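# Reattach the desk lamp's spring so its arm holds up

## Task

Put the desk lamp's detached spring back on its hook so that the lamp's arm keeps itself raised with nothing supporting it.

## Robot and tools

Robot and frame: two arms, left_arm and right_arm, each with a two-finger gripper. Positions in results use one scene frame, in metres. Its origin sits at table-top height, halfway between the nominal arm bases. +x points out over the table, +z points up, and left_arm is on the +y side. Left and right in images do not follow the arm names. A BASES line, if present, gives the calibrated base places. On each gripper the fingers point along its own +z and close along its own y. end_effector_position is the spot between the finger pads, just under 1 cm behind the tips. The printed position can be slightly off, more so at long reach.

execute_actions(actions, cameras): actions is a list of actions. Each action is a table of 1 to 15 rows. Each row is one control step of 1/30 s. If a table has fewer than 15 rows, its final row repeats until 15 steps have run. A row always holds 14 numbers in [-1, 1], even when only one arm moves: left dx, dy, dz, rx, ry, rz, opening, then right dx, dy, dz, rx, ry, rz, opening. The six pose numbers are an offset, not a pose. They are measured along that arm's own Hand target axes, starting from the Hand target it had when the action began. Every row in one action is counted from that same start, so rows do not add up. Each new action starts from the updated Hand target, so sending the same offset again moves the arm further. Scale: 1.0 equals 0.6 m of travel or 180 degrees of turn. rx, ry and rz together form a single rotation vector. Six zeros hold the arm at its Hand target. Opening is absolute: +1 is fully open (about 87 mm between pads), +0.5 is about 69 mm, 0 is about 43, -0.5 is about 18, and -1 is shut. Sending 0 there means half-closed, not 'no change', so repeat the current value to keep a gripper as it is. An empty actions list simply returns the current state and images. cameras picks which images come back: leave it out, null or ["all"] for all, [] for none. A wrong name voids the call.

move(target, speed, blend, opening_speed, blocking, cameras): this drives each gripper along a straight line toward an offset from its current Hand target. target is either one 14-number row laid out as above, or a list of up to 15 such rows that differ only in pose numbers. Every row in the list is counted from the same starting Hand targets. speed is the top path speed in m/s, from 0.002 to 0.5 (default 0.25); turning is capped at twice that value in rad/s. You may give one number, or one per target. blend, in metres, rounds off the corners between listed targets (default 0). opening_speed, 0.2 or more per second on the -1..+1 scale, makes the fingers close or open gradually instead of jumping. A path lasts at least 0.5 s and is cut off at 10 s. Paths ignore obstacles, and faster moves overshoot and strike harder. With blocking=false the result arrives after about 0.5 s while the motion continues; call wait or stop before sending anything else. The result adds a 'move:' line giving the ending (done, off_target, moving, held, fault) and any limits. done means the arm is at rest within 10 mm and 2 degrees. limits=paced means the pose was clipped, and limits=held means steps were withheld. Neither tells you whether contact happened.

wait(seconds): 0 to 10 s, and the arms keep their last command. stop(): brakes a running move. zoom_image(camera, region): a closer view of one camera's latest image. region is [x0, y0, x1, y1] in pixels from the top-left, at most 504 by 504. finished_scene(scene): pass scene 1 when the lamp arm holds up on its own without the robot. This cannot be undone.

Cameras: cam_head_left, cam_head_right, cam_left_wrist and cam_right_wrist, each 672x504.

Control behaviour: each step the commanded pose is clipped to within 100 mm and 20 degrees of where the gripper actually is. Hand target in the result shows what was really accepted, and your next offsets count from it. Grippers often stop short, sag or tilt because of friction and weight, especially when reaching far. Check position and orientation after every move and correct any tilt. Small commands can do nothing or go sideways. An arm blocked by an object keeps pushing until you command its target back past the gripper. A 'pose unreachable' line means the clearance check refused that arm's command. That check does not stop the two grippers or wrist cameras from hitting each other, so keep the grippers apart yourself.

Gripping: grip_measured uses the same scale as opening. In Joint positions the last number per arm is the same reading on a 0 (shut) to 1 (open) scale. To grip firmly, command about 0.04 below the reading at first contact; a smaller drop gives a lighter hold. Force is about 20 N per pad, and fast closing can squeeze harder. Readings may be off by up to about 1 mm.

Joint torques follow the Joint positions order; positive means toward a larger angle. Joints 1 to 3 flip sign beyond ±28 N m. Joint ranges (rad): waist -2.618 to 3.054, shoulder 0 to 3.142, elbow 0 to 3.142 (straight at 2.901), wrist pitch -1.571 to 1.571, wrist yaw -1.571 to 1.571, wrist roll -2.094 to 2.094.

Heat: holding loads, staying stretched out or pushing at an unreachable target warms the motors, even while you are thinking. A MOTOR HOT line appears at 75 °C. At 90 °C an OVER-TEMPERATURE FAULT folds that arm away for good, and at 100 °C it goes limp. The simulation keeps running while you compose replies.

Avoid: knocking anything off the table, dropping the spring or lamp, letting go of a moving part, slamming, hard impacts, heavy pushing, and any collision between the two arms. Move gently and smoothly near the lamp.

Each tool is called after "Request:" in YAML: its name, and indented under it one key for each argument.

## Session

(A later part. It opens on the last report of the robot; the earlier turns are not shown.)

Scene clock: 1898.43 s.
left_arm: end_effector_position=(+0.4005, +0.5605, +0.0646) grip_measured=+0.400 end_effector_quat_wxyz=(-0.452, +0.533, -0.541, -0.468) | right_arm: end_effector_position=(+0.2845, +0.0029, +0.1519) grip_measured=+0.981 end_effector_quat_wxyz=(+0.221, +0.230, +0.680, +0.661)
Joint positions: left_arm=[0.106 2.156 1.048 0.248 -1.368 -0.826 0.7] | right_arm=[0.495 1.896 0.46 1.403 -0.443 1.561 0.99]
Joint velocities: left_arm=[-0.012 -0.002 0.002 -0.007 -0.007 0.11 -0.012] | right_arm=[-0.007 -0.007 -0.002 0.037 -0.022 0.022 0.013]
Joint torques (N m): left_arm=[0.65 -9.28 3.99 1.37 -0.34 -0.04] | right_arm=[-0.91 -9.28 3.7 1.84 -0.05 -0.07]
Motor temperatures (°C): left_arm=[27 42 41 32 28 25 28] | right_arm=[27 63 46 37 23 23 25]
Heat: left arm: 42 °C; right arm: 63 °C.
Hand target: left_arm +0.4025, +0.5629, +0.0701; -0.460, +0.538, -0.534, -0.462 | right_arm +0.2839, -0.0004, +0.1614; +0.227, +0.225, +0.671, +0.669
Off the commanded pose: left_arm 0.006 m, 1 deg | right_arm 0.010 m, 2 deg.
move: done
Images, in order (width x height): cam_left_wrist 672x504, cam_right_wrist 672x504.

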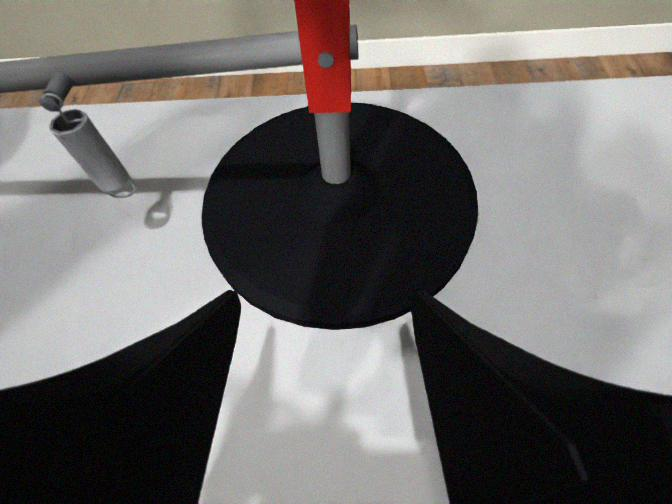

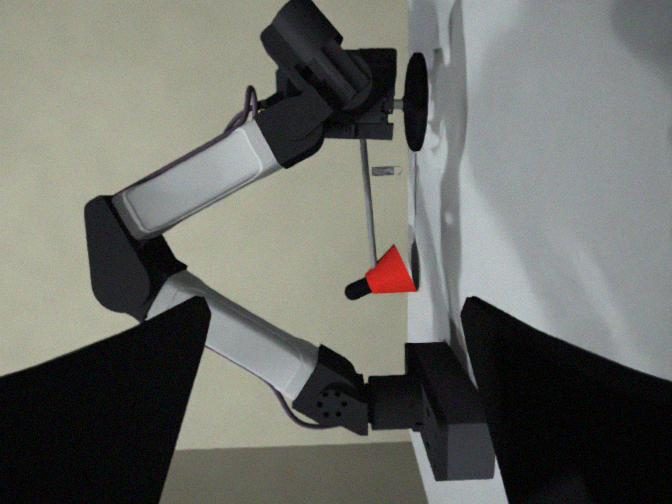

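Request:
execute_actions:
  actions: []

Scene clock: 1918.93 s.
left_arm: end_effector_position=(+0.4005, +0.5605, +0.0645) grip_measured=+0.400 end_effector_quat_wxyz=(-0.452, +0.533, -0.541, -0.468) | right_arm: end_effector_position=(+0.2845, +0.0029, +0.1519) grip_measured=+0.981 end_effector_quat_wxyz=(+0.221, +0.230, +0.680, +0.661)
Joint positions: left_arm=[0.106 2.156 1.048 0.248 -1.368 -0.825 0.7] | right_arm=[0.495 1.896 0.46 1.403 -0.443 1.561 0.99]
Joint velocities: left_arm=[-0.007 -0.007 -0.037 0.022 -0.007 -0.051 -0.001] | right_arm=[0.017 -0.012 -0.012 0.022 -0.007 0.051 -0.003]
Joint torques (N m): left_arm=[0.65 -9.28 4 1.36 -0.34 -0.04] | right_arm=[-0.94 -9.31 3.7 1.84 -0.05 -0.06]
Motor temperatures (°C): left_arm=[27 43 40 32 28 25 28] | right_arm=[27 62 45 37 23 23 25]
Heat: left arm: 43 °C; right arm: 62 °C.
Hand target: left_arm +0.4025, +0.5629, +0.0701; -0.460, +0.538, -0.534, -0.462 | right_arm +0.2839, -0.0004, +0.1614; +0.227, +0.225, +0.671, +0.669
Tool commands: left_gripper/opening=+0.4 right_gripper/opening=+1.0
Off the commanded pose: left_arm 0.006 m, 1 deg | right_arm 0.010 m, 2 deg.

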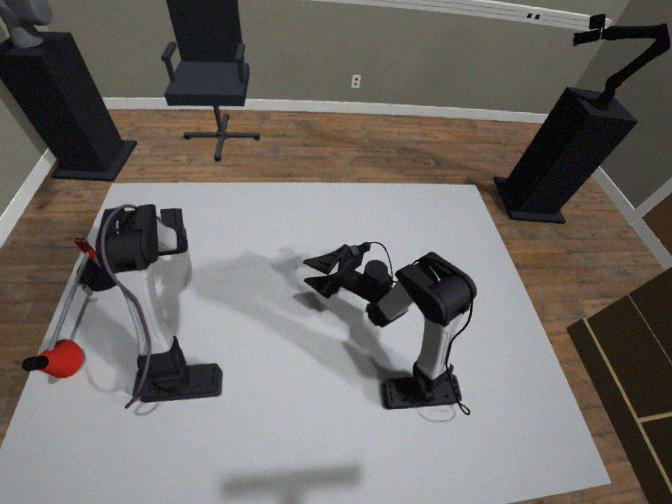

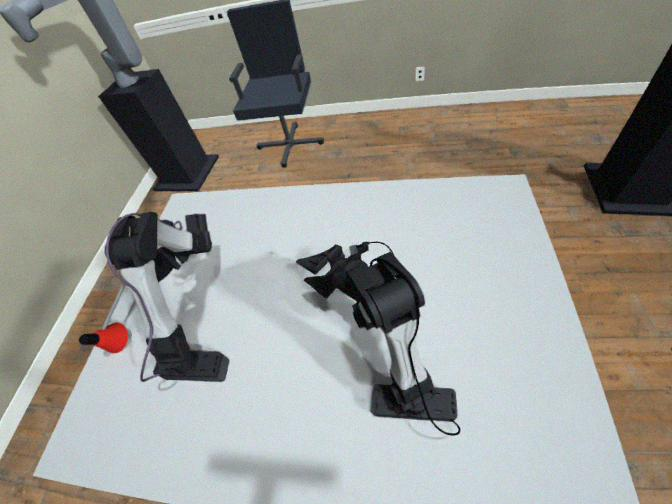

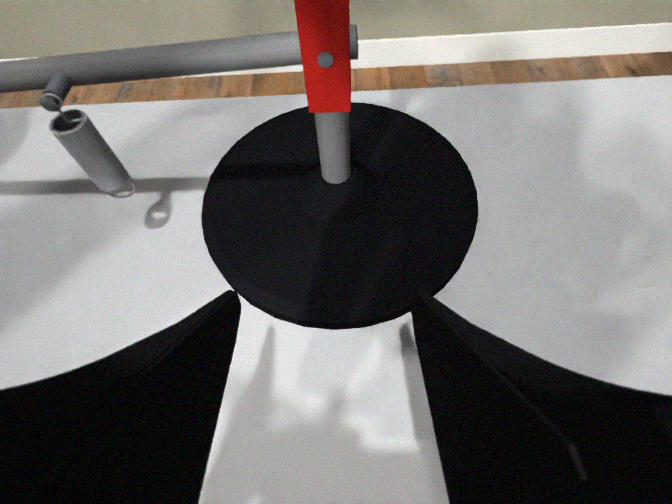

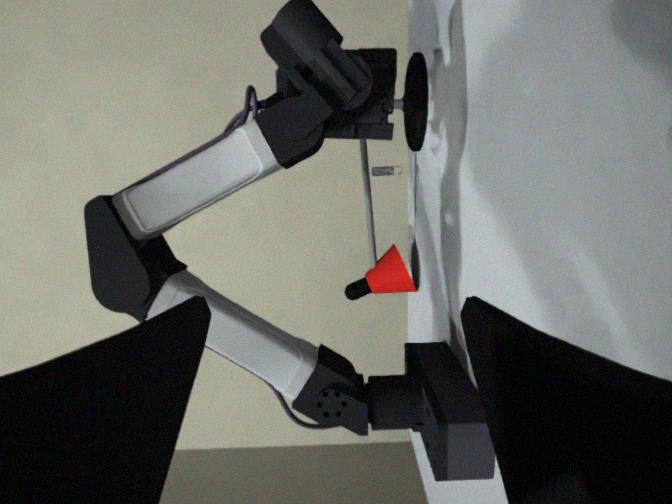

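Request:
move:
  target: [-0.0117, -0.004, 0.133, 0, 0, 0, 0.4, 0, 0, 0, 0, 0, 0, 1.0]
  speed: 0.08
  cameras: ["cam_left_wrist", "cam_head_left"]

Scene clock: 1934.40 s.
left_arm: end_effector_position=(+0.4006, +0.6414, +0.0665) grip_measured=+0.400 end_effector_quat_wxyz=(-0.457, +0.535, -0.537, -0.466) | right_arm: end_effector_position=(+0.2845, +0.0029, +0.1519) grip_measured=+0.981 end_effector_quat_wxyz=(+0.221, +0.230, +0.680, +0.661)
Joint positions: left_arm=[0.309 2.23 1.041 0.764 -1.201 -0.388 0.7] | right_arm=[0.495 1.896 0.46 1.403 -0.443 1.561 0.99]
Joint velocities: left_arm=[-0.012 -0.002 -0.022 -0.037 0.007 0.051 0.004] | right_arm=[-0.002 0.012 0.002 -0.037 -0.037 0.037 0.013]
Joint torques (N m): left_arm=[0.4 -7.82 4.81 1.74 -0.16 -0.04] | right_arm=[-0.92 -9.29 3.69 1.84 -0.05 -0.06]
Motor temperatures (°C): left_arm=[27 43 40 32 28 25 28] | right_arm=[27 61 45 37 23 23 25]
Heat: left arm: 43 °C; right arm: 61 °C.
Hand target: left_arm +0.4038, +0.6437, +0.0666; -0.462, +0.536, -0.534, -0.463 | right_arm +0.2839, -0.0004, +0.1614; +0.227, +0.225, +0.671, +0.669
Off the commanded pose: left_arm 0.004 m, 1 deg | right_arm 0.010 m, 2 deg.
move: done
Images, in order (width x height): cam_head_left 672x504, cam_left_wrist 672x504.

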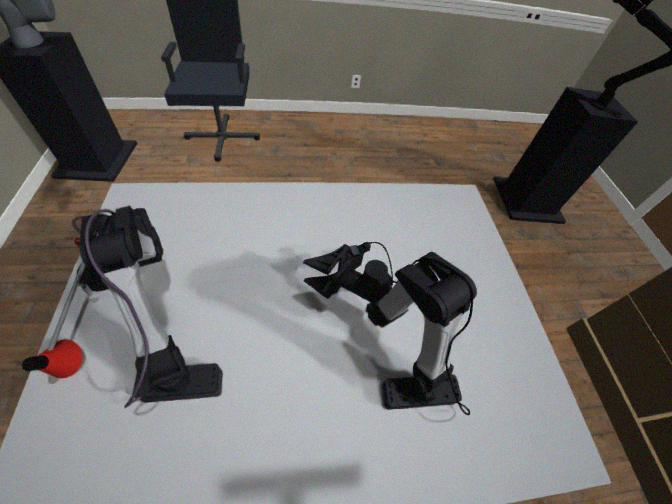

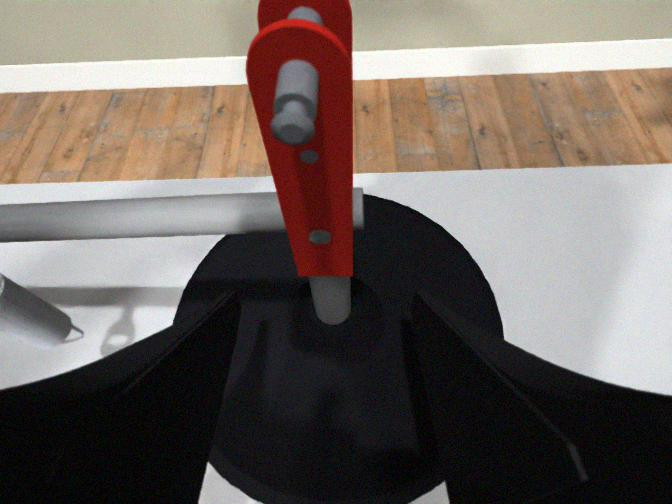

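Request:
move:
  target: [0.0108, -0.0033, 0.0405, 0, 0, 0, 0.4, 0, 0, 0, 0, 0, 0, 1.0]
  speed: 0.05
  cameras: ["cam_left_wrist", "cam_right_wrist"]

Scene clock: 1951.47 s.
left_arm: end_effector_position=(+0.3992, +0.6623, +0.0530) grip_measured=+0.400 end_effector_quat_wxyz=(-0.452, +0.533, -0.542, -0.467) | right_arm: end_effector_position=(+0.2845, +0.0029, +0.1519) grip_measured=+0.981 end_effector_quat_wxyz=(+0.221, +0.230, +0.680, +0.661)
Joint positions: left_arm=[0.359 2.293 1.07 0.833 -1.153 -0.335 0.7] | right_arm=[0.495 1.896 0.46 1.403 -0.443 1.561 0.99]
Joint velocities: left_arm=[-0.017 0.002 -0.002 -0.081 -0.007 0.051 -0.004] | right_arm=[0.002 -0.007 -0.007 -0.007 -0.051 -0.066 -0.013]
Joint torques (N m): left_arm=[0.58 -8.16 5.63 1.78 -0.15 -0.04] | right_arm=[-0.91 -9.29 3.67 1.84 -0.05 -0.06]
Motor temperatures (°C): left_arm=[27 43 40 33 28 25 28] | right_arm=[27 61 44 37 23 23 25]
Heat: left arm: 43 °C; right arm: 61 °C.
Hand target: left_arm +0.4052, +0.6670, +0.0569; -0.463, +0.535, -0.534, -0.463 | right_arm +0.2839, -0.0004, +0.1614; +0.227, +0.225, +0.671, +0.669
Off the commanded pose: left_arm 0.009 m, 2 deg | right_arm 0.010 m, 2 deg.
move: done
Images, in order (width x height): cam_left_wrist 672x504, cam_right_wrist 672x504.

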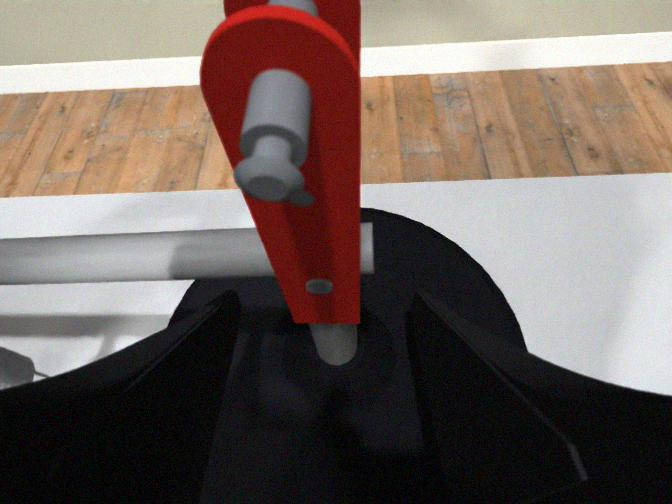

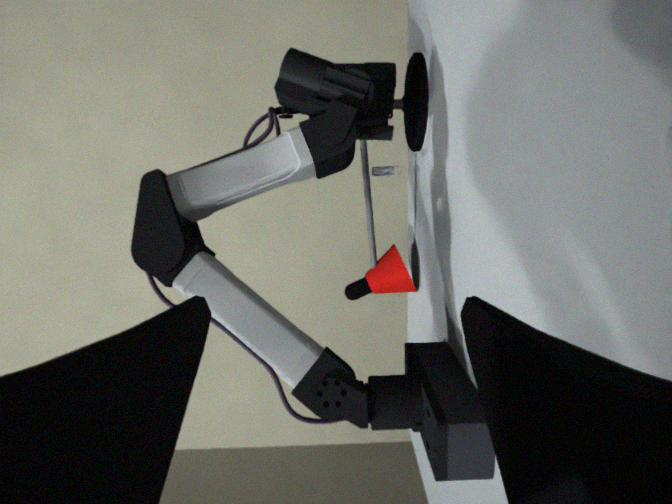

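Request:
move:
  target: [0, 0, 0, 0, 0, 0, -0.75, 0, 0, 0, 0, 0, 0, 1.0]
  opening_speed: 0.6
  cameras: ["cam_left_wrist"]

Scene clock: 1959.67 s.
left_arm: end_effector_position=(+0.4012, +0.6625, +0.0532) grip_measured=-0.514 end_effector_quat_wxyz=(-0.460, +0.539, -0.535, -0.460) | right_arm: end_effector_position=(+0.2845, +0.0029, +0.1519) grip_measured=+0.981 end_effector_quat_wxyz=(+0.221, +0.230, +0.680, +0.661)
Joint positions: left_arm=[0.359 2.294 1.071 0.839 -1.15 -0.356 0.243] | right_arm=[0.495 1.896 0.46 1.403 -0.443 1.561 0.99]
Joint velocities: left_arm=[-0.012 0.007 0.022 -0.022 -0.022 -0.037 -0.001] | right_arm=[0.012 -0.007 0.002 -0.037 0.022 -0.037 0.018]
Joint torques (N m): left_arm=[0.59 -8.23 5.65 1.7 -0.15 0.16] | right_arm=[-0.91 -9.29 3.7 1.83 -0.05 -0.06]
Motor temperatures (°C): left_arm=[27 44 40 33 28 25 28] | right_arm=[27 61 44 37 23 23 25]
Heat: left arm: 44 °C; right arm: 61 °C.
Hand target: left_arm +0.4052, +0.6670, +0.0568; -0.462, +0.535, -0.534, -0.463 | right_arm +0.2839, -0.0004, +0.1614; +0.227, +0.225, +0.671, +0.669
Off the commanded pose: left_arm 0.007 m, 1 deg | right_arm 0.010 m, 2 deg.
move: done
Images, in order (width x height): cam_left_wrist 672x504.

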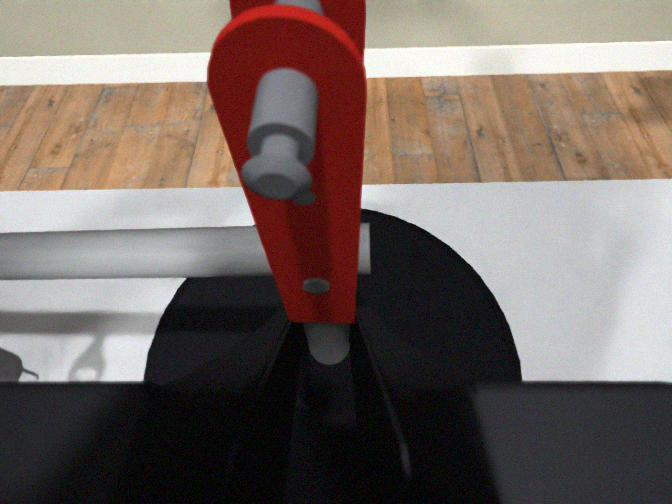

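Request:
move:
  target: [0.0256, -0.0048, -0.1763, 0.044, 0, 0.0064, -0.75, 0, 0, 0, 0, 0, 0, 1.0]
  speed: 0.1
  cameras: ["cam_left_wrist", "cam_right_wrist", "cam_head_left"]

Scene clock: 2049.20 s.
left_arm: end_effector_position=(+0.4056, +0.5716, +0.0510) grip_measured=-0.536 end_effector_quat_wxyz=(+0.493, -0.510, +0.556, +0.433) | right_arm: end_effector_position=(+0.2845, +0.0029, +0.1519) grip_measured=+0.981 end_effector_quat_wxyz=(+0.221, +0.230, +0.680, +0.661)
Joint positions: left_arm=[0.143 2.213 0.889 0.867 -1.251 -0.46 0.232] | right_arm=[0.495 1.896 0.46 1.403 -0.443 1.561 0.99]
Joint velocities: left_arm=[-0.022 0.002 -0.007 0.007 0.007 0.037 -0.004] | right_arm=[-0.027 -0.012 0.012 0.022 0.007 0.007 -0.029]
Joint torques (N m): left_arm=[-2.7 -10.33 3.02 1.04 -0.2 -0.06] | right_arm=[-0.91 -9.31 3.67 1.84 -0.05 -0.07]
Motor temperatures (°C): left_arm=[27 49 40 35 27 25 29] | right_arm=[27 59 42 38 23 23 25]
Heat: left arm: 49 °C; right arm: 59 °C.
Hand target: left_arm +0.4097, +0.5590, +0.0564; +0.492, -0.498, +0.571, +0.429 | right_arm +0.2839, -0.0004, +0.1614; +0.227, +0.225, +0.671, +0.669
Off the commanded pose: left_arm 0.013 m, 2 deg | right_arm 0.010 m, 2 deg.
move: off_target (left_arm)
Images, in order (width x height): cam_head_left 672x504, cam_left_wrist 672x504, cam_right_wrist 672x504.

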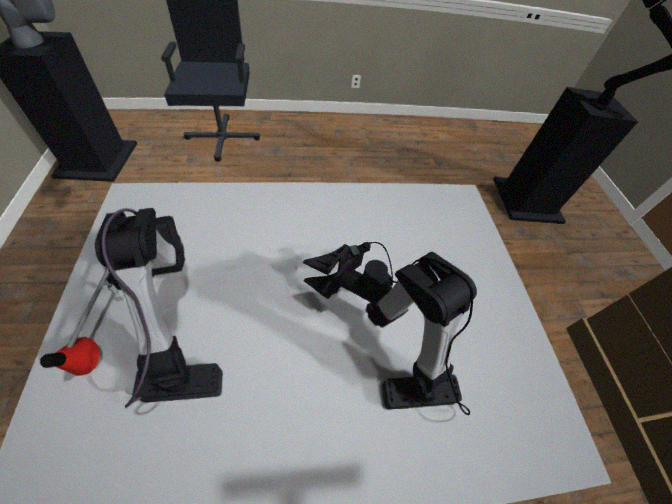

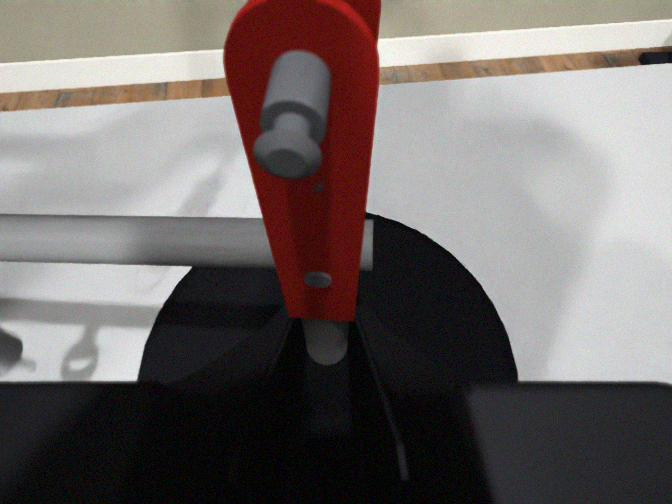

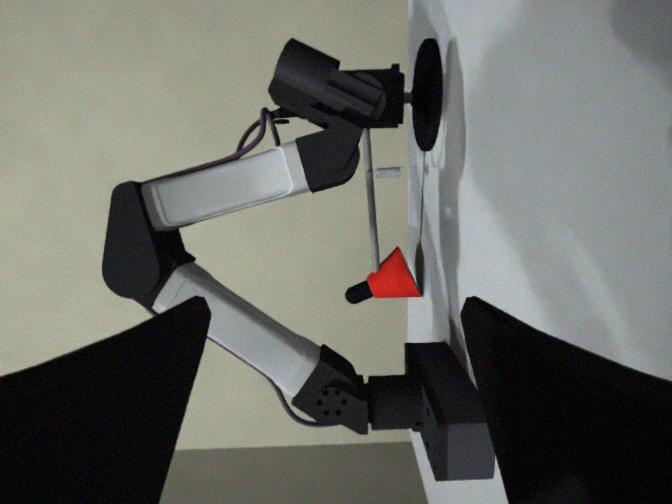

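Request:
move:
  target:
    - [0.0266, -0.028, -0.1776, 0.067, 0, 0.01, -0.75, 0, 0, 0, 0, 0, 0, 1.0]
    - [0.0483, -0.0616, -0.3228, 0.144, 0, 0.0216, -0.75, 0, 0, 0, 0, 0, 0, 1.0]
    - [0.0678, -0.0797, -0.4535, 0.2099, 0, 0.0314, -0.75, 0, 0, 0, 0, 0, 0, 1.0]
  speed: 0.12
  blend: [0.03, 0.03, 0]
  cameras: ["cam_left_wrist", "cam_right_wrist", "cam_head_left"]

Scene clock: 2112.30 s.
left_arm: end_effector_position=(+0.4119, +0.2995, +0.0494) grip_measured=-0.533 end_effector_quat_wxyz=(+0.600, -0.311, +0.685, +0.272) | right_arm: end_effector_position=(+0.2845, +0.0029, +0.1519) grip_measured=+0.981 end_effector_quat_wxyz=(+0.221, +0.230, +0.680, +0.661)
Joint positions: left_arm=[-0.59 2.101 0.728 0.698 -1.357 -0.664 0.233] | right_arm=[0.495 1.896 0.46 1.403 -0.443 1.561 0.99]
Joint velocities: left_arm=[-0.002 0.002 0.002 -0.007 0.022 -0.022 -0.013] | right_arm=[0.002 -0.002 0.007 0.007 -0.022 0.051 0.018]
Joint torques (N m): left_arm=[-2.76 -8.99 4.78 1.14 0.25 0.22] | right_arm=[-0.94 -9.29 3.7 1.84 -0.05 -0.06]
Motor temperatures (°C): left_arm=[27 49 38 31 27 25 29] | right_arm=[27 58 41 38 23 23 25]
Heat: left arm: 49 °C; right arm: 58 °C.
Hand target: left_arm +0.4210, +0.2766, +0.0542; +0.599, -0.287, +0.707, +0.241 | right_arm +0.2839, -0.0004, +0.1614; +0.227, +0.225, +0.671, +0.669
Off the commanded pose: left_arm 0.022 m, 5 deg | right_arm 0.010 m, 2 deg.
move: off_target (left_arm)
Images, in order (width x height): cam_head_left 672x504, cam_left_wrist 672x504, cam_right_wrist 672x504.

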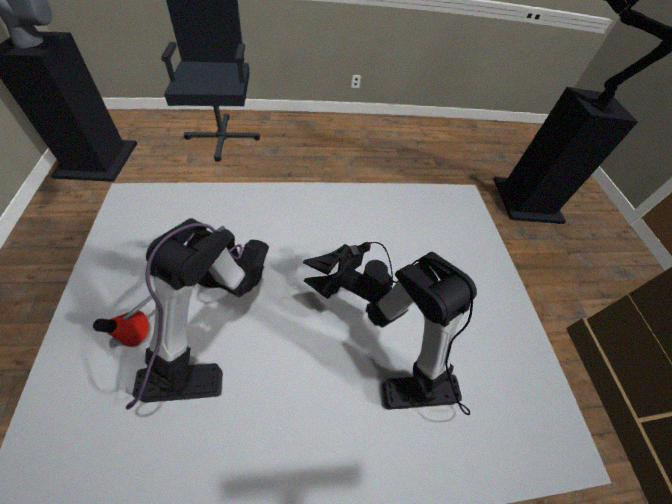

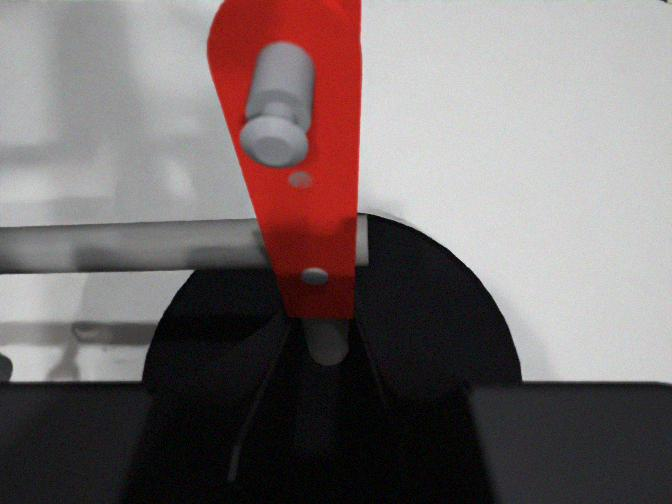

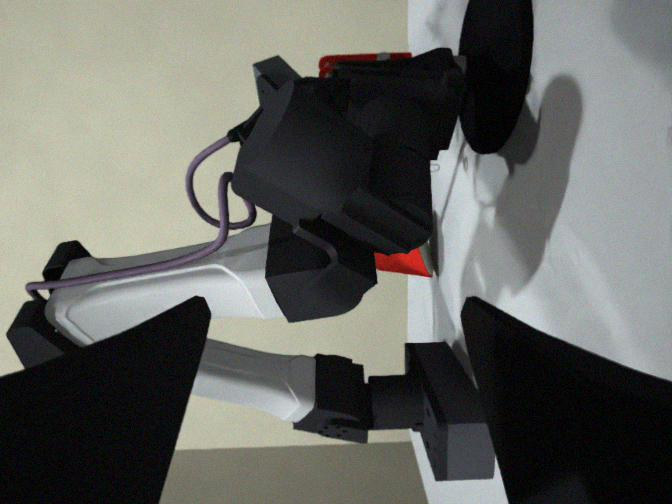

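Request:
move:
  target:
    - [0.0146, -0.0941, -0.085, 0.0602, 0.0002, 0.01, -0.75, -0.1075, 0.0043, -0.0715, 0.0002, -0.042, 0.0001, 1.0]
    - [0.0319, -0.2032, -0.1866, 0.1314, 0.0004, 0.0219, -0.75, -0.215, 0.0085, -0.143, 0.0003, -0.084, 0.0001, 1.0]
    - [0.0475, -0.299, -0.2778, 0.1916, 0.0006, 0.032, -0.75, -0.3226, 0.0128, -0.2144, 0.0005, -0.126, 0.0002, 1.0]
    - [0.0632, -0.3949, -0.3691, 0.2409, 0.0007, 0.0402, -0.75, -0.3226, 0.0128, -0.2144, 0.0005, -0.126, 0.0002, 1.0]
  speed: 0.12
  blend: [0.03, 0.03, 0.02, 0]

Scene clock: 2154.23 s.
left_arm: end_effector_position=(+0.4292, -0.0128, +0.0532) grip_measured=-0.531 end_effector_quat_wxyz=(+0.653, -0.054, +0.754, +0.045) | right_arm: end_effector_position=(+0.3565, -0.2147, +0.1646) grip_measured=+0.981 end_effector_quat_wxyz=(+0.351, +0.354, +0.616, +0.610)
Joint positions: left_arm=[-1.053 2.394 1.264 0.787 -1.133 -0.316 0.234] | right_arm=[-0.185 1.825 0.418 1.395 -0.728 1.562 0.99]
Joint velocities: left_arm=[-0.012 -0.012 -0.007 0.007 -0.037 -0.037 0.001] | right_arm=[-0.002 -0.017 -0.002 0.007 0.022 -0.022 -0.003]
Joint torques (N m): left_arm=[-2.62 -8.64 7.06 1.46 0.9 0.12] | right_arm=[-0.88 -6.69 6.75 1.47 -0.05 0]
Motor temperatures (°C): left_arm=[28 49 38 30 27 25 29] | right_arm=[27 57 41 38 23 23 25]
Heat: left arm: 49 °C; right arm: 57 °C.
Hand target: left_arm +0.4242, -0.0509, +0.0477; +0.642, -0.001, +0.766, -0.002 | right_arm +0.3612, -0.2179, +0.1691; +0.353, +0.354, +0.613, +0.612
Off the commanded pose: left_arm 0.037 m, 8 deg | right_arm 0.008 m, 0 deg.
move: off_target (left_arm)

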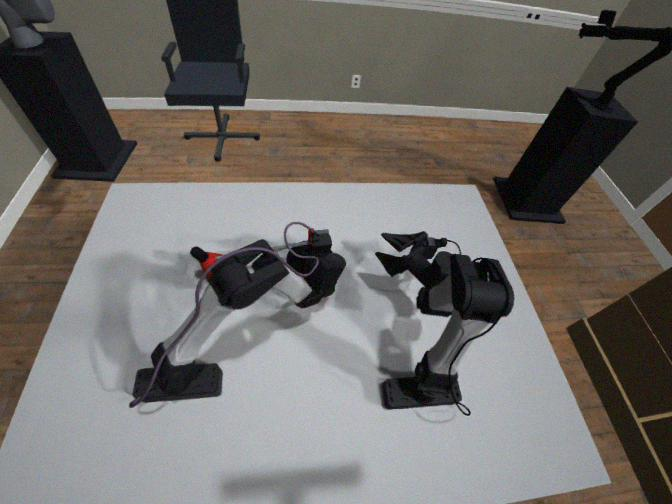

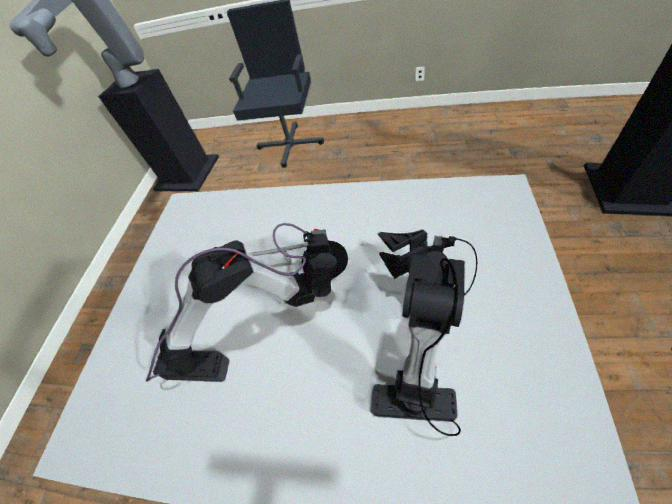

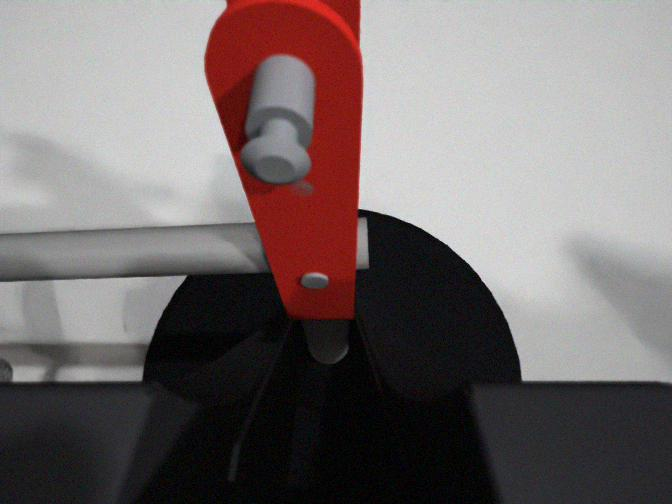

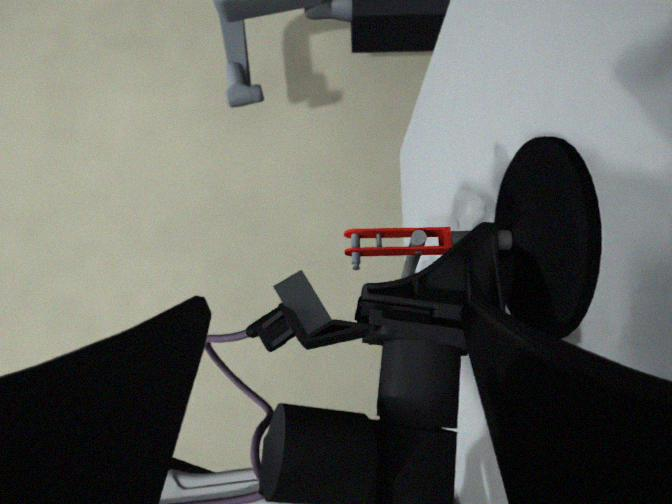

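Request:
zoom_image:
  camera: "cam_right_wrist"
  region: [320, 180, 520, 330]

Request:
zoom_image:
  camera: "cam_left_wrist"
  region: [180, 0, 430, 190]

Scaled by 2.520 from the camera's 672x504 image, which has a finer 960x720 frame.

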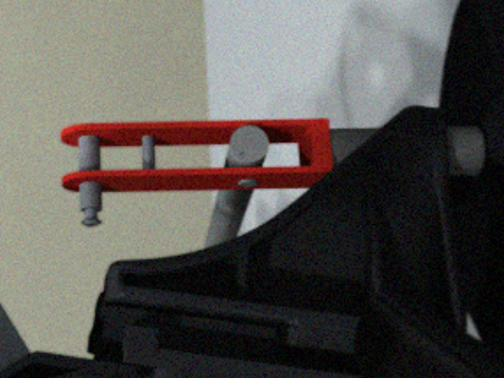

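Scaled by 2.016 from the camera's 672x504 image, which has a finer 960x720 frame.

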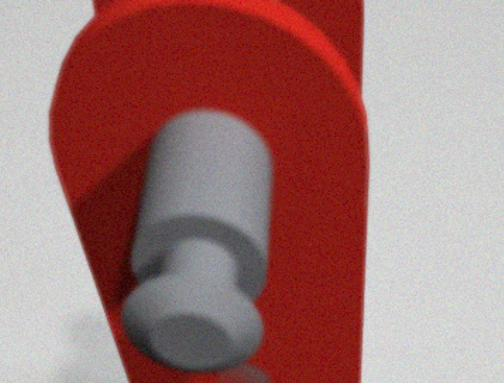

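Request:
move:
  target: [-0.0108, 0.0667, 0.0063, -0.0437, -0.0002, -0.0077, -0.75, 0, 0, 0, 0, 0, 0, 1.0]
  speed: 0.1
  cameras: []

Scene clock: 2172.93 s.
left_arm: end_effector_position=(+0.4292, -0.0115, +0.0523) grip_measured=-0.535 end_effector_quat_wxyz=(+0.652, -0.068, +0.754, +0.040) | right_arm: end_effector_position=(+0.3565, -0.2147, +0.1646) grip_measured=+0.981 end_effector_quat_wxyz=(+0.351, +0.354, +0.616, +0.610)
Joint positions: left_arm=[-1.052 2.391 1.264 0.767 -1.14 -0.359 0.233] | right_arm=[-0.185 1.825 0.418 1.395 -0.728 1.562 0.99]
Joint velocities: left_arm=[0.002 0.002 -0.002 -0.051 -0.022 0.007 -0.022] | right_arm=[-0.007 0.007 0.002 -0.037 0.007 -0.022 -0.008]
Joint torques (N m): left_arm=[0.59 -11.58 4.21 0.97 0.06 -0.14] | right_arm=[-0.88 -6.71 6.75 1.48 -0.05 -0.01]
Motor temperatures (°C): left_arm=[28 51 40 30 28 25 29] | right_arm=[26 53 41 38 23 23 25]
Heat: left arm: 51 °C; right arm: 53 °C.
Hand target: left_arm +0.4291, -0.0109, +0.0539; +0.641, -0.055, +0.764, +0.043 | right_arm +0.3612, -0.2180, +0.1692; +0.353, +0.354, +0.612, +0.612
Off the commanded pose: left_arm 0.001 m, 2 deg | right_arm 0.007 m, 1 deg.
move: done
No camera images: "cameras" was empty.

Request:
move:
  target: [0, 0, 0, 0, 0, 0, 0.3, 0, 0, 0, 0, 0, 0, 1.0]
  opening_speed: 0.8
  cameras: ["cam_left_wrist", "cam_right_wrist"]

Scene clock: 2175.93 s.
left_arm: end_effector_position=(+0.4258, -0.0094, +0.0423) grip_measured=+0.300 end_effector_quat_wxyz=(+0.638, -0.046, +0.767, +0.053) | right_arm: end_effector_position=(+0.3565, -0.2147, +0.1646) grip_measured=+0.981 end_effector_quat_wxyz=(+0.351, +0.354, +0.616, +0.610)
Joint positions: left_arm=[-1.051 2.391 1.263 0.703 -1.12 -0.365 0.65] | right_arm=[-0.185 1.825 0.418 1.395 -0.728 1.562 0.99]
Joint velocities: left_arm=[0.002 0.002 -0.002 0.095 -0.022 -0.037 0.006] | right_arm=[0.002 -0.002 -0.007 0.037 -0.11 -0.051 0.029]
Joint torques (N m): left_arm=[0.58 -11.7 4.55 1.5 -0.15 -0.17] | right_arm=[-0.92 -6.71 6.76 1.48 -0.05 -0.01]
Motor temperatures (°C): left_arm=[28 51 40 30 28 25 29] | right_arm=[26 53 41 38 23 23 25]
Heat: left arm: 51 °C; right arm: 53 °C.
Hand target: left_arm +0.4291, -0.0109, +0.0540; +0.641, -0.055, +0.764, +0.043 | right_arm +0.3612, -0.2180, +0.1692; +0.353, +0.354, +0.612, +0.612
Off the commanded pose: left_arm 0.012 m, 2 deg | right_arm 0.007 m, 1 deg.
move: off_target (left_arm)
Images, in order (width x height): cam_left_wrist 672x504, cam_right_wrist 672x504.

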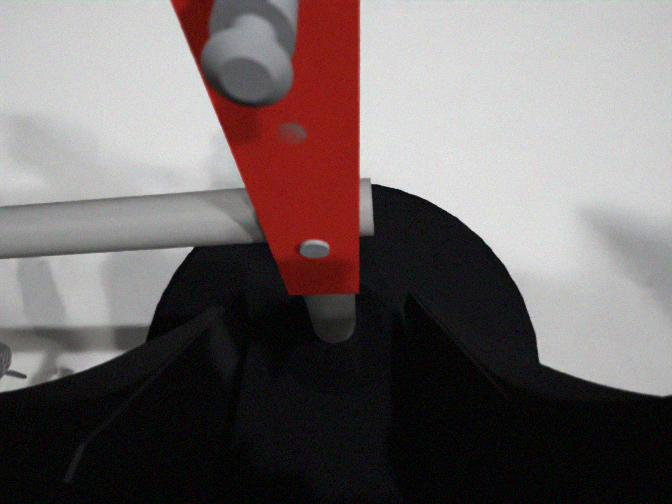

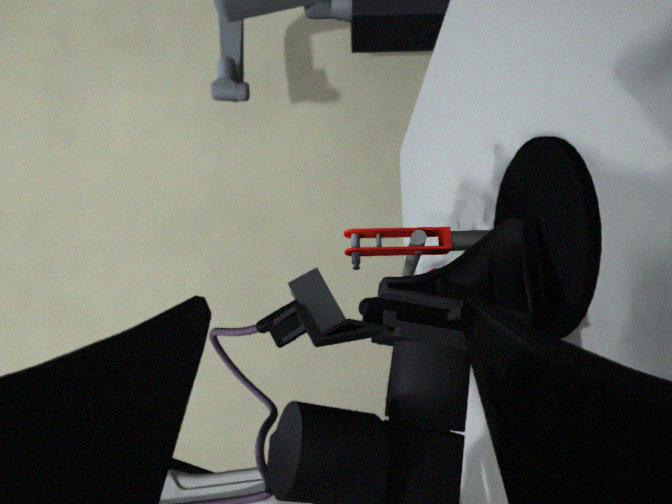

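Request:
move:
  target: [0.0088, 0.002, -0.1842, 0, 0, 0, 0.3, 0, 0, 0, 0, 0, 0, 1.0]
  speed: 0.12
  cameras: ["cam_left_wrist", "cam_right_wrist"]

Scene clock: 2223.80 s.
left_arm: end_effector_position=(+0.3163, -0.0172, +0.0435) grip_measured=+0.300 end_effector_quat_wxyz=(+0.631, -0.034, +0.772, +0.064) | right_arm: end_effector_position=(+0.3565, -0.2147, +0.1646) grip_measured=+0.981 end_effector_quat_wxyz=(+0.351, +0.354, +0.616, +0.610)
Joint positions: left_arm=[-1.294 2.261 1.171 0.223 -1.313 -0.795 0.65] | right_arm=[-0.185 1.825 0.418 1.395 -0.728 1.562 0.99]
Joint velocities: left_arm=[0.002 -0.007 0.007 -0.051 -0.007 0.022 0.004] | right_arm=[-0.012 0.012 -0.002 -0.051 -0.051 0.037 -0.003]
Joint torques (N m): left_arm=[0.06 -12.19 5.91 1.11 -0.46 -0.18] | right_arm=[-0.91 -6.69 6.75 1.47 -0.05 -0.01]
Motor temperatures (°C): left_arm=[27 54 39 31 27 25 28] | right_arm=[26 50 42 38 23 23 25]
Heat: left arm: 54 °C; right arm: 50 °C.
Hand target: left_arm +0.3195, -0.0266, +0.0667; +0.639, -0.056, +0.766, +0.044 | right_arm +0.3612, -0.2180, +0.1692; +0.353, +0.354, +0.612, +0.612
Off the commanded pose: left_arm 0.026 m, 4 deg | right_arm 0.007 m, 1 deg.
move: off_target (left_arm)
Images, in order (width x height): cam_left_wrist 672x504, cam_right_wrist 672x504.

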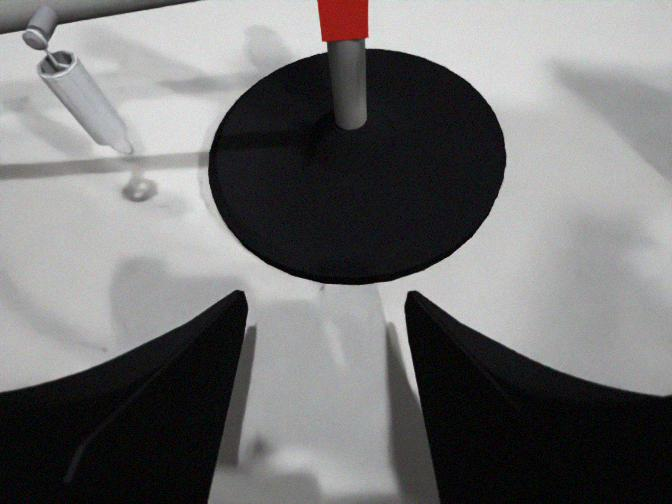

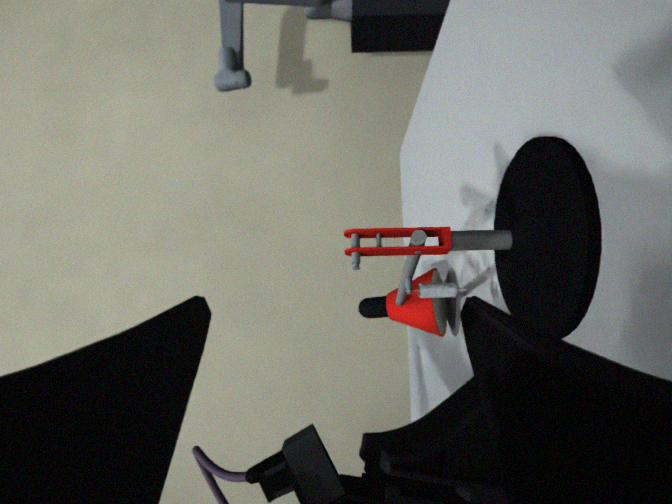

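Request:
move:
  target:
    - [-0.0093, 0.1812, -0.0095, 0, 0, 0, -1.0, 0, 0, 0, 0, 0, 0, 1.0]
    - [-0.014, 0.3015, 0.0328, 0, 0, 0, -1.0, 0, 0, 0, 0, 0, 0, 1.0]
  speed: 0.15
  blend: [0.02, 0]
  cameras: ["cam_left_wrist", "cam_right_wrist", "cam_head_left"]

Scene clock: 2243.10 s.
left_arm: end_effector_position=(+0.3125, +0.1541, +0.0770) grip_measured=-0.966 end_effector_quat_wxyz=(+0.640, -0.053, +0.766, +0.045) | right_arm: end_effector_position=(+0.3565, -0.2147, +0.1646) grip_measured=+0.981 end_effector_quat_wxyz=(+0.351, +0.354, +0.616, +0.610)
Joint positions: left_arm=[-1.09 1.812 0.367 0.991 -1.153 -0.418 0.017] | right_arm=[-0.185 1.825 0.418 1.395 -0.728 1.562 0.99]
Joint velocities: left_arm=[-0.007 -0.017 -0.007 -0.022 0.051 0.007 -0.008] | right_arm=[-0.037 0.002 0.002 -0.037 -0.007 -0.081 0.003]
Joint torques (N m): left_arm=[0.77 -4.33 2.88 1.76 -0.16 -0.04] | right_arm=[-0.91 -6.72 6.78 1.48 -0.05 -0.01]
Motor temperatures (°C): left_arm=[27 58 39 30 27 25 28] | right_arm=[26 49 42 37 23 23 25]
Heat: left arm: 58 °C; right arm: 49 °C.
Hand target: left_arm +0.3142, +0.1548, +0.0769; +0.641, -0.055, +0.764, +0.043 | right_arm +0.3612, -0.2180, +0.1692; +0.353, +0.354, +0.612, +0.612
Off the commanded pose: left_arm 0.007 m, 0 deg | right_arm 0.007 m, 1 deg.
move: done
Images, in order (width x height): cam_head_left 672x504, cam_left_wrist 672x504, cam_right_wrist 672x504.

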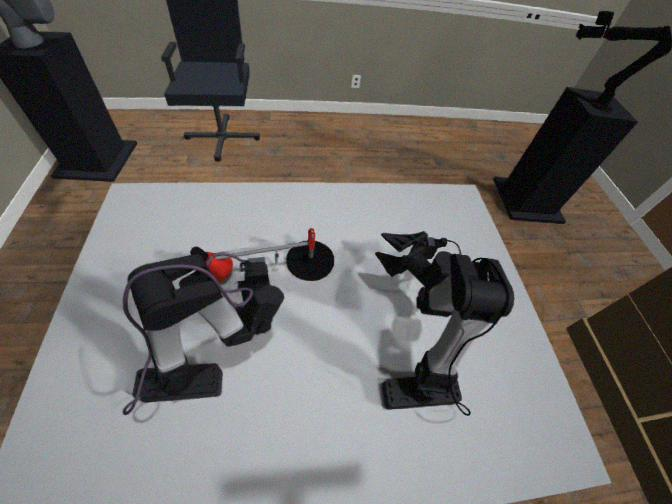

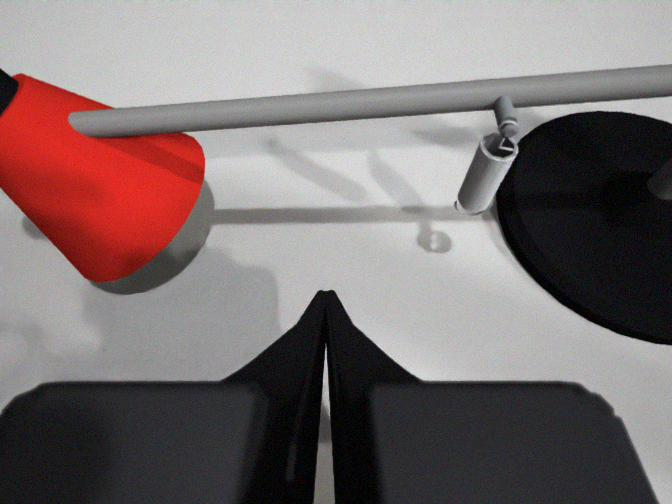

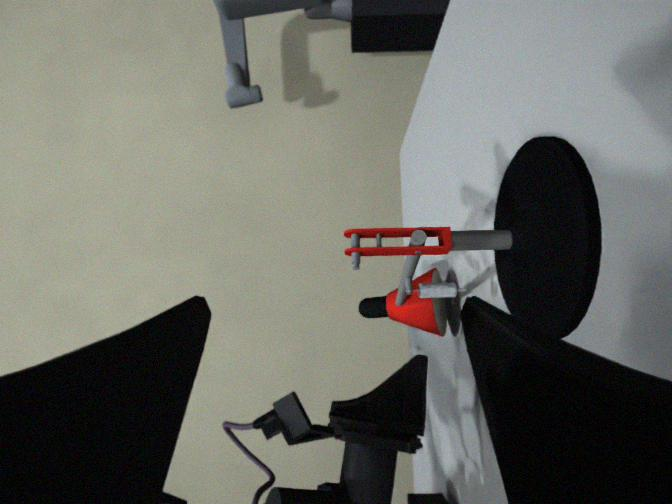

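Request:
move:
  target:
    - [0.0367, -0.0118, 0.032, 0, 0, 0, -1.0, 0, 0, 0, 0, 0, 0, 1.0]
    - [0.0137, -0.0332, 0.1822, 0, 0, 0, -1.0, 0, 0, 0, 0, 0, 0, 1.0]
  speed: 0.08
  blend: [0.01, 0]
  cameras: ["cam_left_wrist", "cam_right_wrist"]

Scene clock: 2268.17 s.
left_arm: end_effector_position=(+0.4180, +0.1539, +0.0480) grip_measured=-0.966 end_effector_quat_wxyz=(+0.640, -0.053, +0.766, +0.046) | right_arm: end_effector_position=(+0.3565, -0.2147, +0.1646) grip_measured=+0.981 end_effector_quat_wxyz=(+0.351, +0.354, +0.616, +0.610)
Joint positions: left_arm=[-0.787 2.146 0.623 1.244 -0.87 -0.214 0.017] | right_arm=[-0.185 1.825 0.418 1.395 -0.728 1.562 0.99]
Joint velocities: left_arm=[-0.002 -0.002 -0.002 0.022 0.022 0.081 -0.019] | right_arm=[-0.017 -0.027 -0.017 0.037 -0.007 -0.066 -0.008]
Joint torques (N m): left_arm=[0.7 -6.34 4.08 1.8 -0.07 -0.02] | right_arm=[-0.92 -6.71 6.76 1.48 -0.05 0]
Motor temperatures (°C): left_arm=[27 51 38 32 27 25 28] | right_arm=[26 48 42 37 23 23 25]
Heat: left arm: 51 °C; right arm: 48 °C.
Hand target: left_arm +0.4228, +0.1522, +0.0498; +0.643, -0.054, +0.763, +0.043 | right_arm +0.3612, -0.2180, +0.1692; +0.353, +0.354, +0.612, +0.612
Off the commanded pose: left_arm 0.006 m, 0 deg | right_arm 0.007 m, 1 deg.
move: done
Images, in order (width x height): cam_left_wrist 672x504, cam_right_wrist 672x504.

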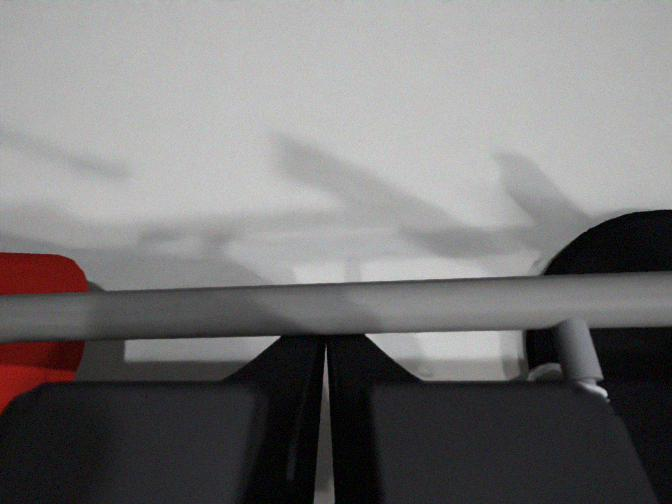

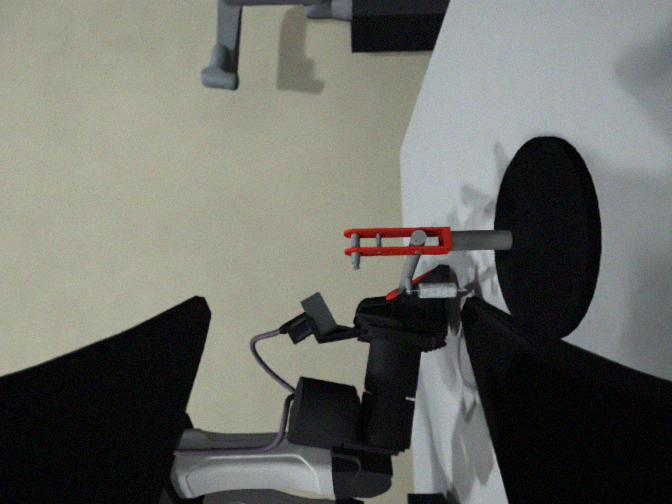

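Request:
move:
  target:
    - [-0.07, -0.0012, -0.0085, 0, 0, 0, -1.0, 0, 0, 0, 0, 0, 0, 1.0]
    - [-0.1427, -0.0052, -0.0182, 0, -0.028, 0, -1.0, 0, 0, 0, 0, 0, 0, 1.0]
  speed: 0.07
  blend: [0.02, 0]
  cameras: ["cam_left_wrist", "cam_right_wrist"]

Scene clock: 2291.77 s.
left_arm: end_effector_position=(+0.4229, +0.1547, +0.1159) grip_measured=-0.966 end_effector_quat_wxyz=(+0.658, -0.037, +0.749, +0.061) | right_arm: end_effector_position=(+0.3565, -0.2147, +0.1646) grip_measured=+0.981 end_effector_quat_wxyz=(+0.351, +0.354, +0.616, +0.610)
Joint positions: left_arm=[-0.788 1.905 0.633 1.073 -0.881 -0.111 0.017] | right_arm=[-0.185 1.825 0.418 1.395 -0.728 1.562 0.99]
Joint velocities: left_arm=[-0.007 -0.002 0.002 -0.037 -0.022 -0.095 0.003] | right_arm=[-0.007 -0.002 0.002 0.051 -0.022 0.037 -0.034]
Joint torques (N m): left_arm=[-0.42 -8.43 5.44 1.96 -0.16 -0.04] | right_arm=[-0.92 -6.71 6.75 1.48 -0.05 -0.01]
Motor temperatures (°C): left_arm=[27 48 38 34 27 25 27] | right_arm=[26 48 42 37 23 23 25]
Heat: left arm: 48 °C; right arm: 48 °C.
Hand target: left_arm +0.4276, +0.1482, +0.1366; +0.676, -0.051, +0.734, +0.046 | right_arm +0.3612, -0.2180, +0.1692; +0.353, +0.354, +0.612, +0.612
Off the commanded pose: left_arm 0.021 m, 4 deg | right_arm 0.007 m, 1 deg.
move: off_target (left_arm)
Images, in order (width x height): cam_left_wrist 672x504, cam_right_wrist 672x504.

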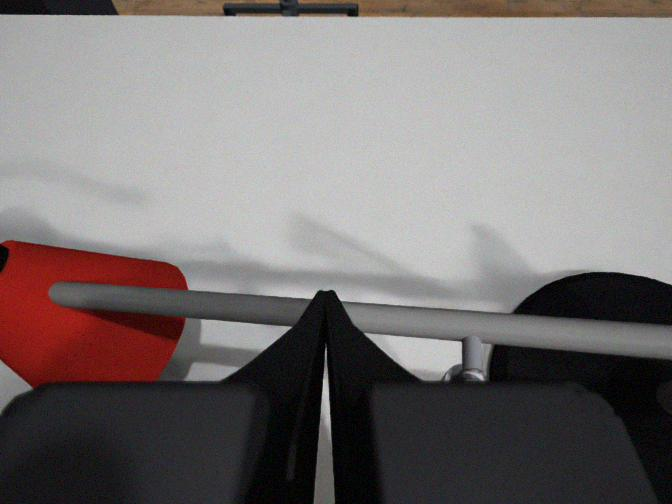

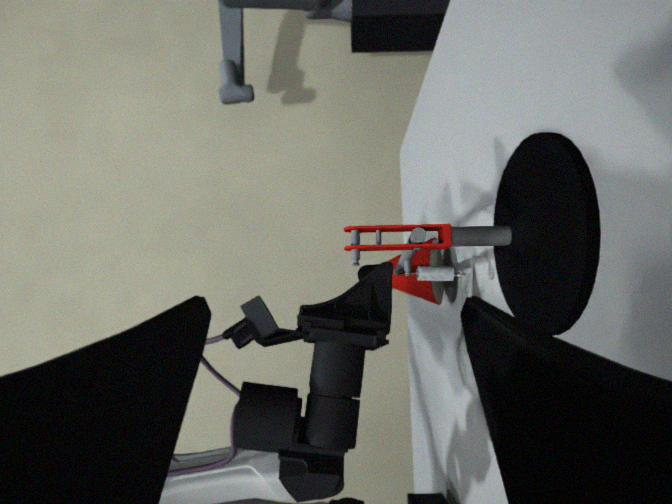

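Request:
zoom_image:
  camera: "cam_right_wrist"
  region: [210, 200, 510, 425]

Scaled by 1.680 from the camera's 672x504 image, which has a finer 960x720 frame.

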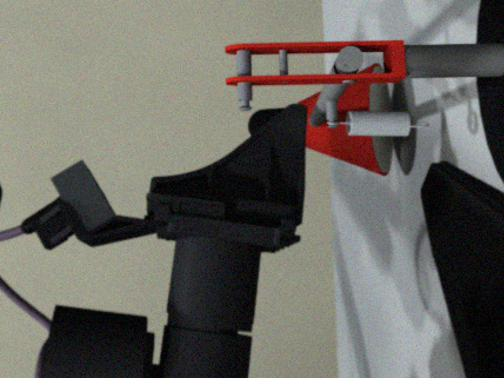

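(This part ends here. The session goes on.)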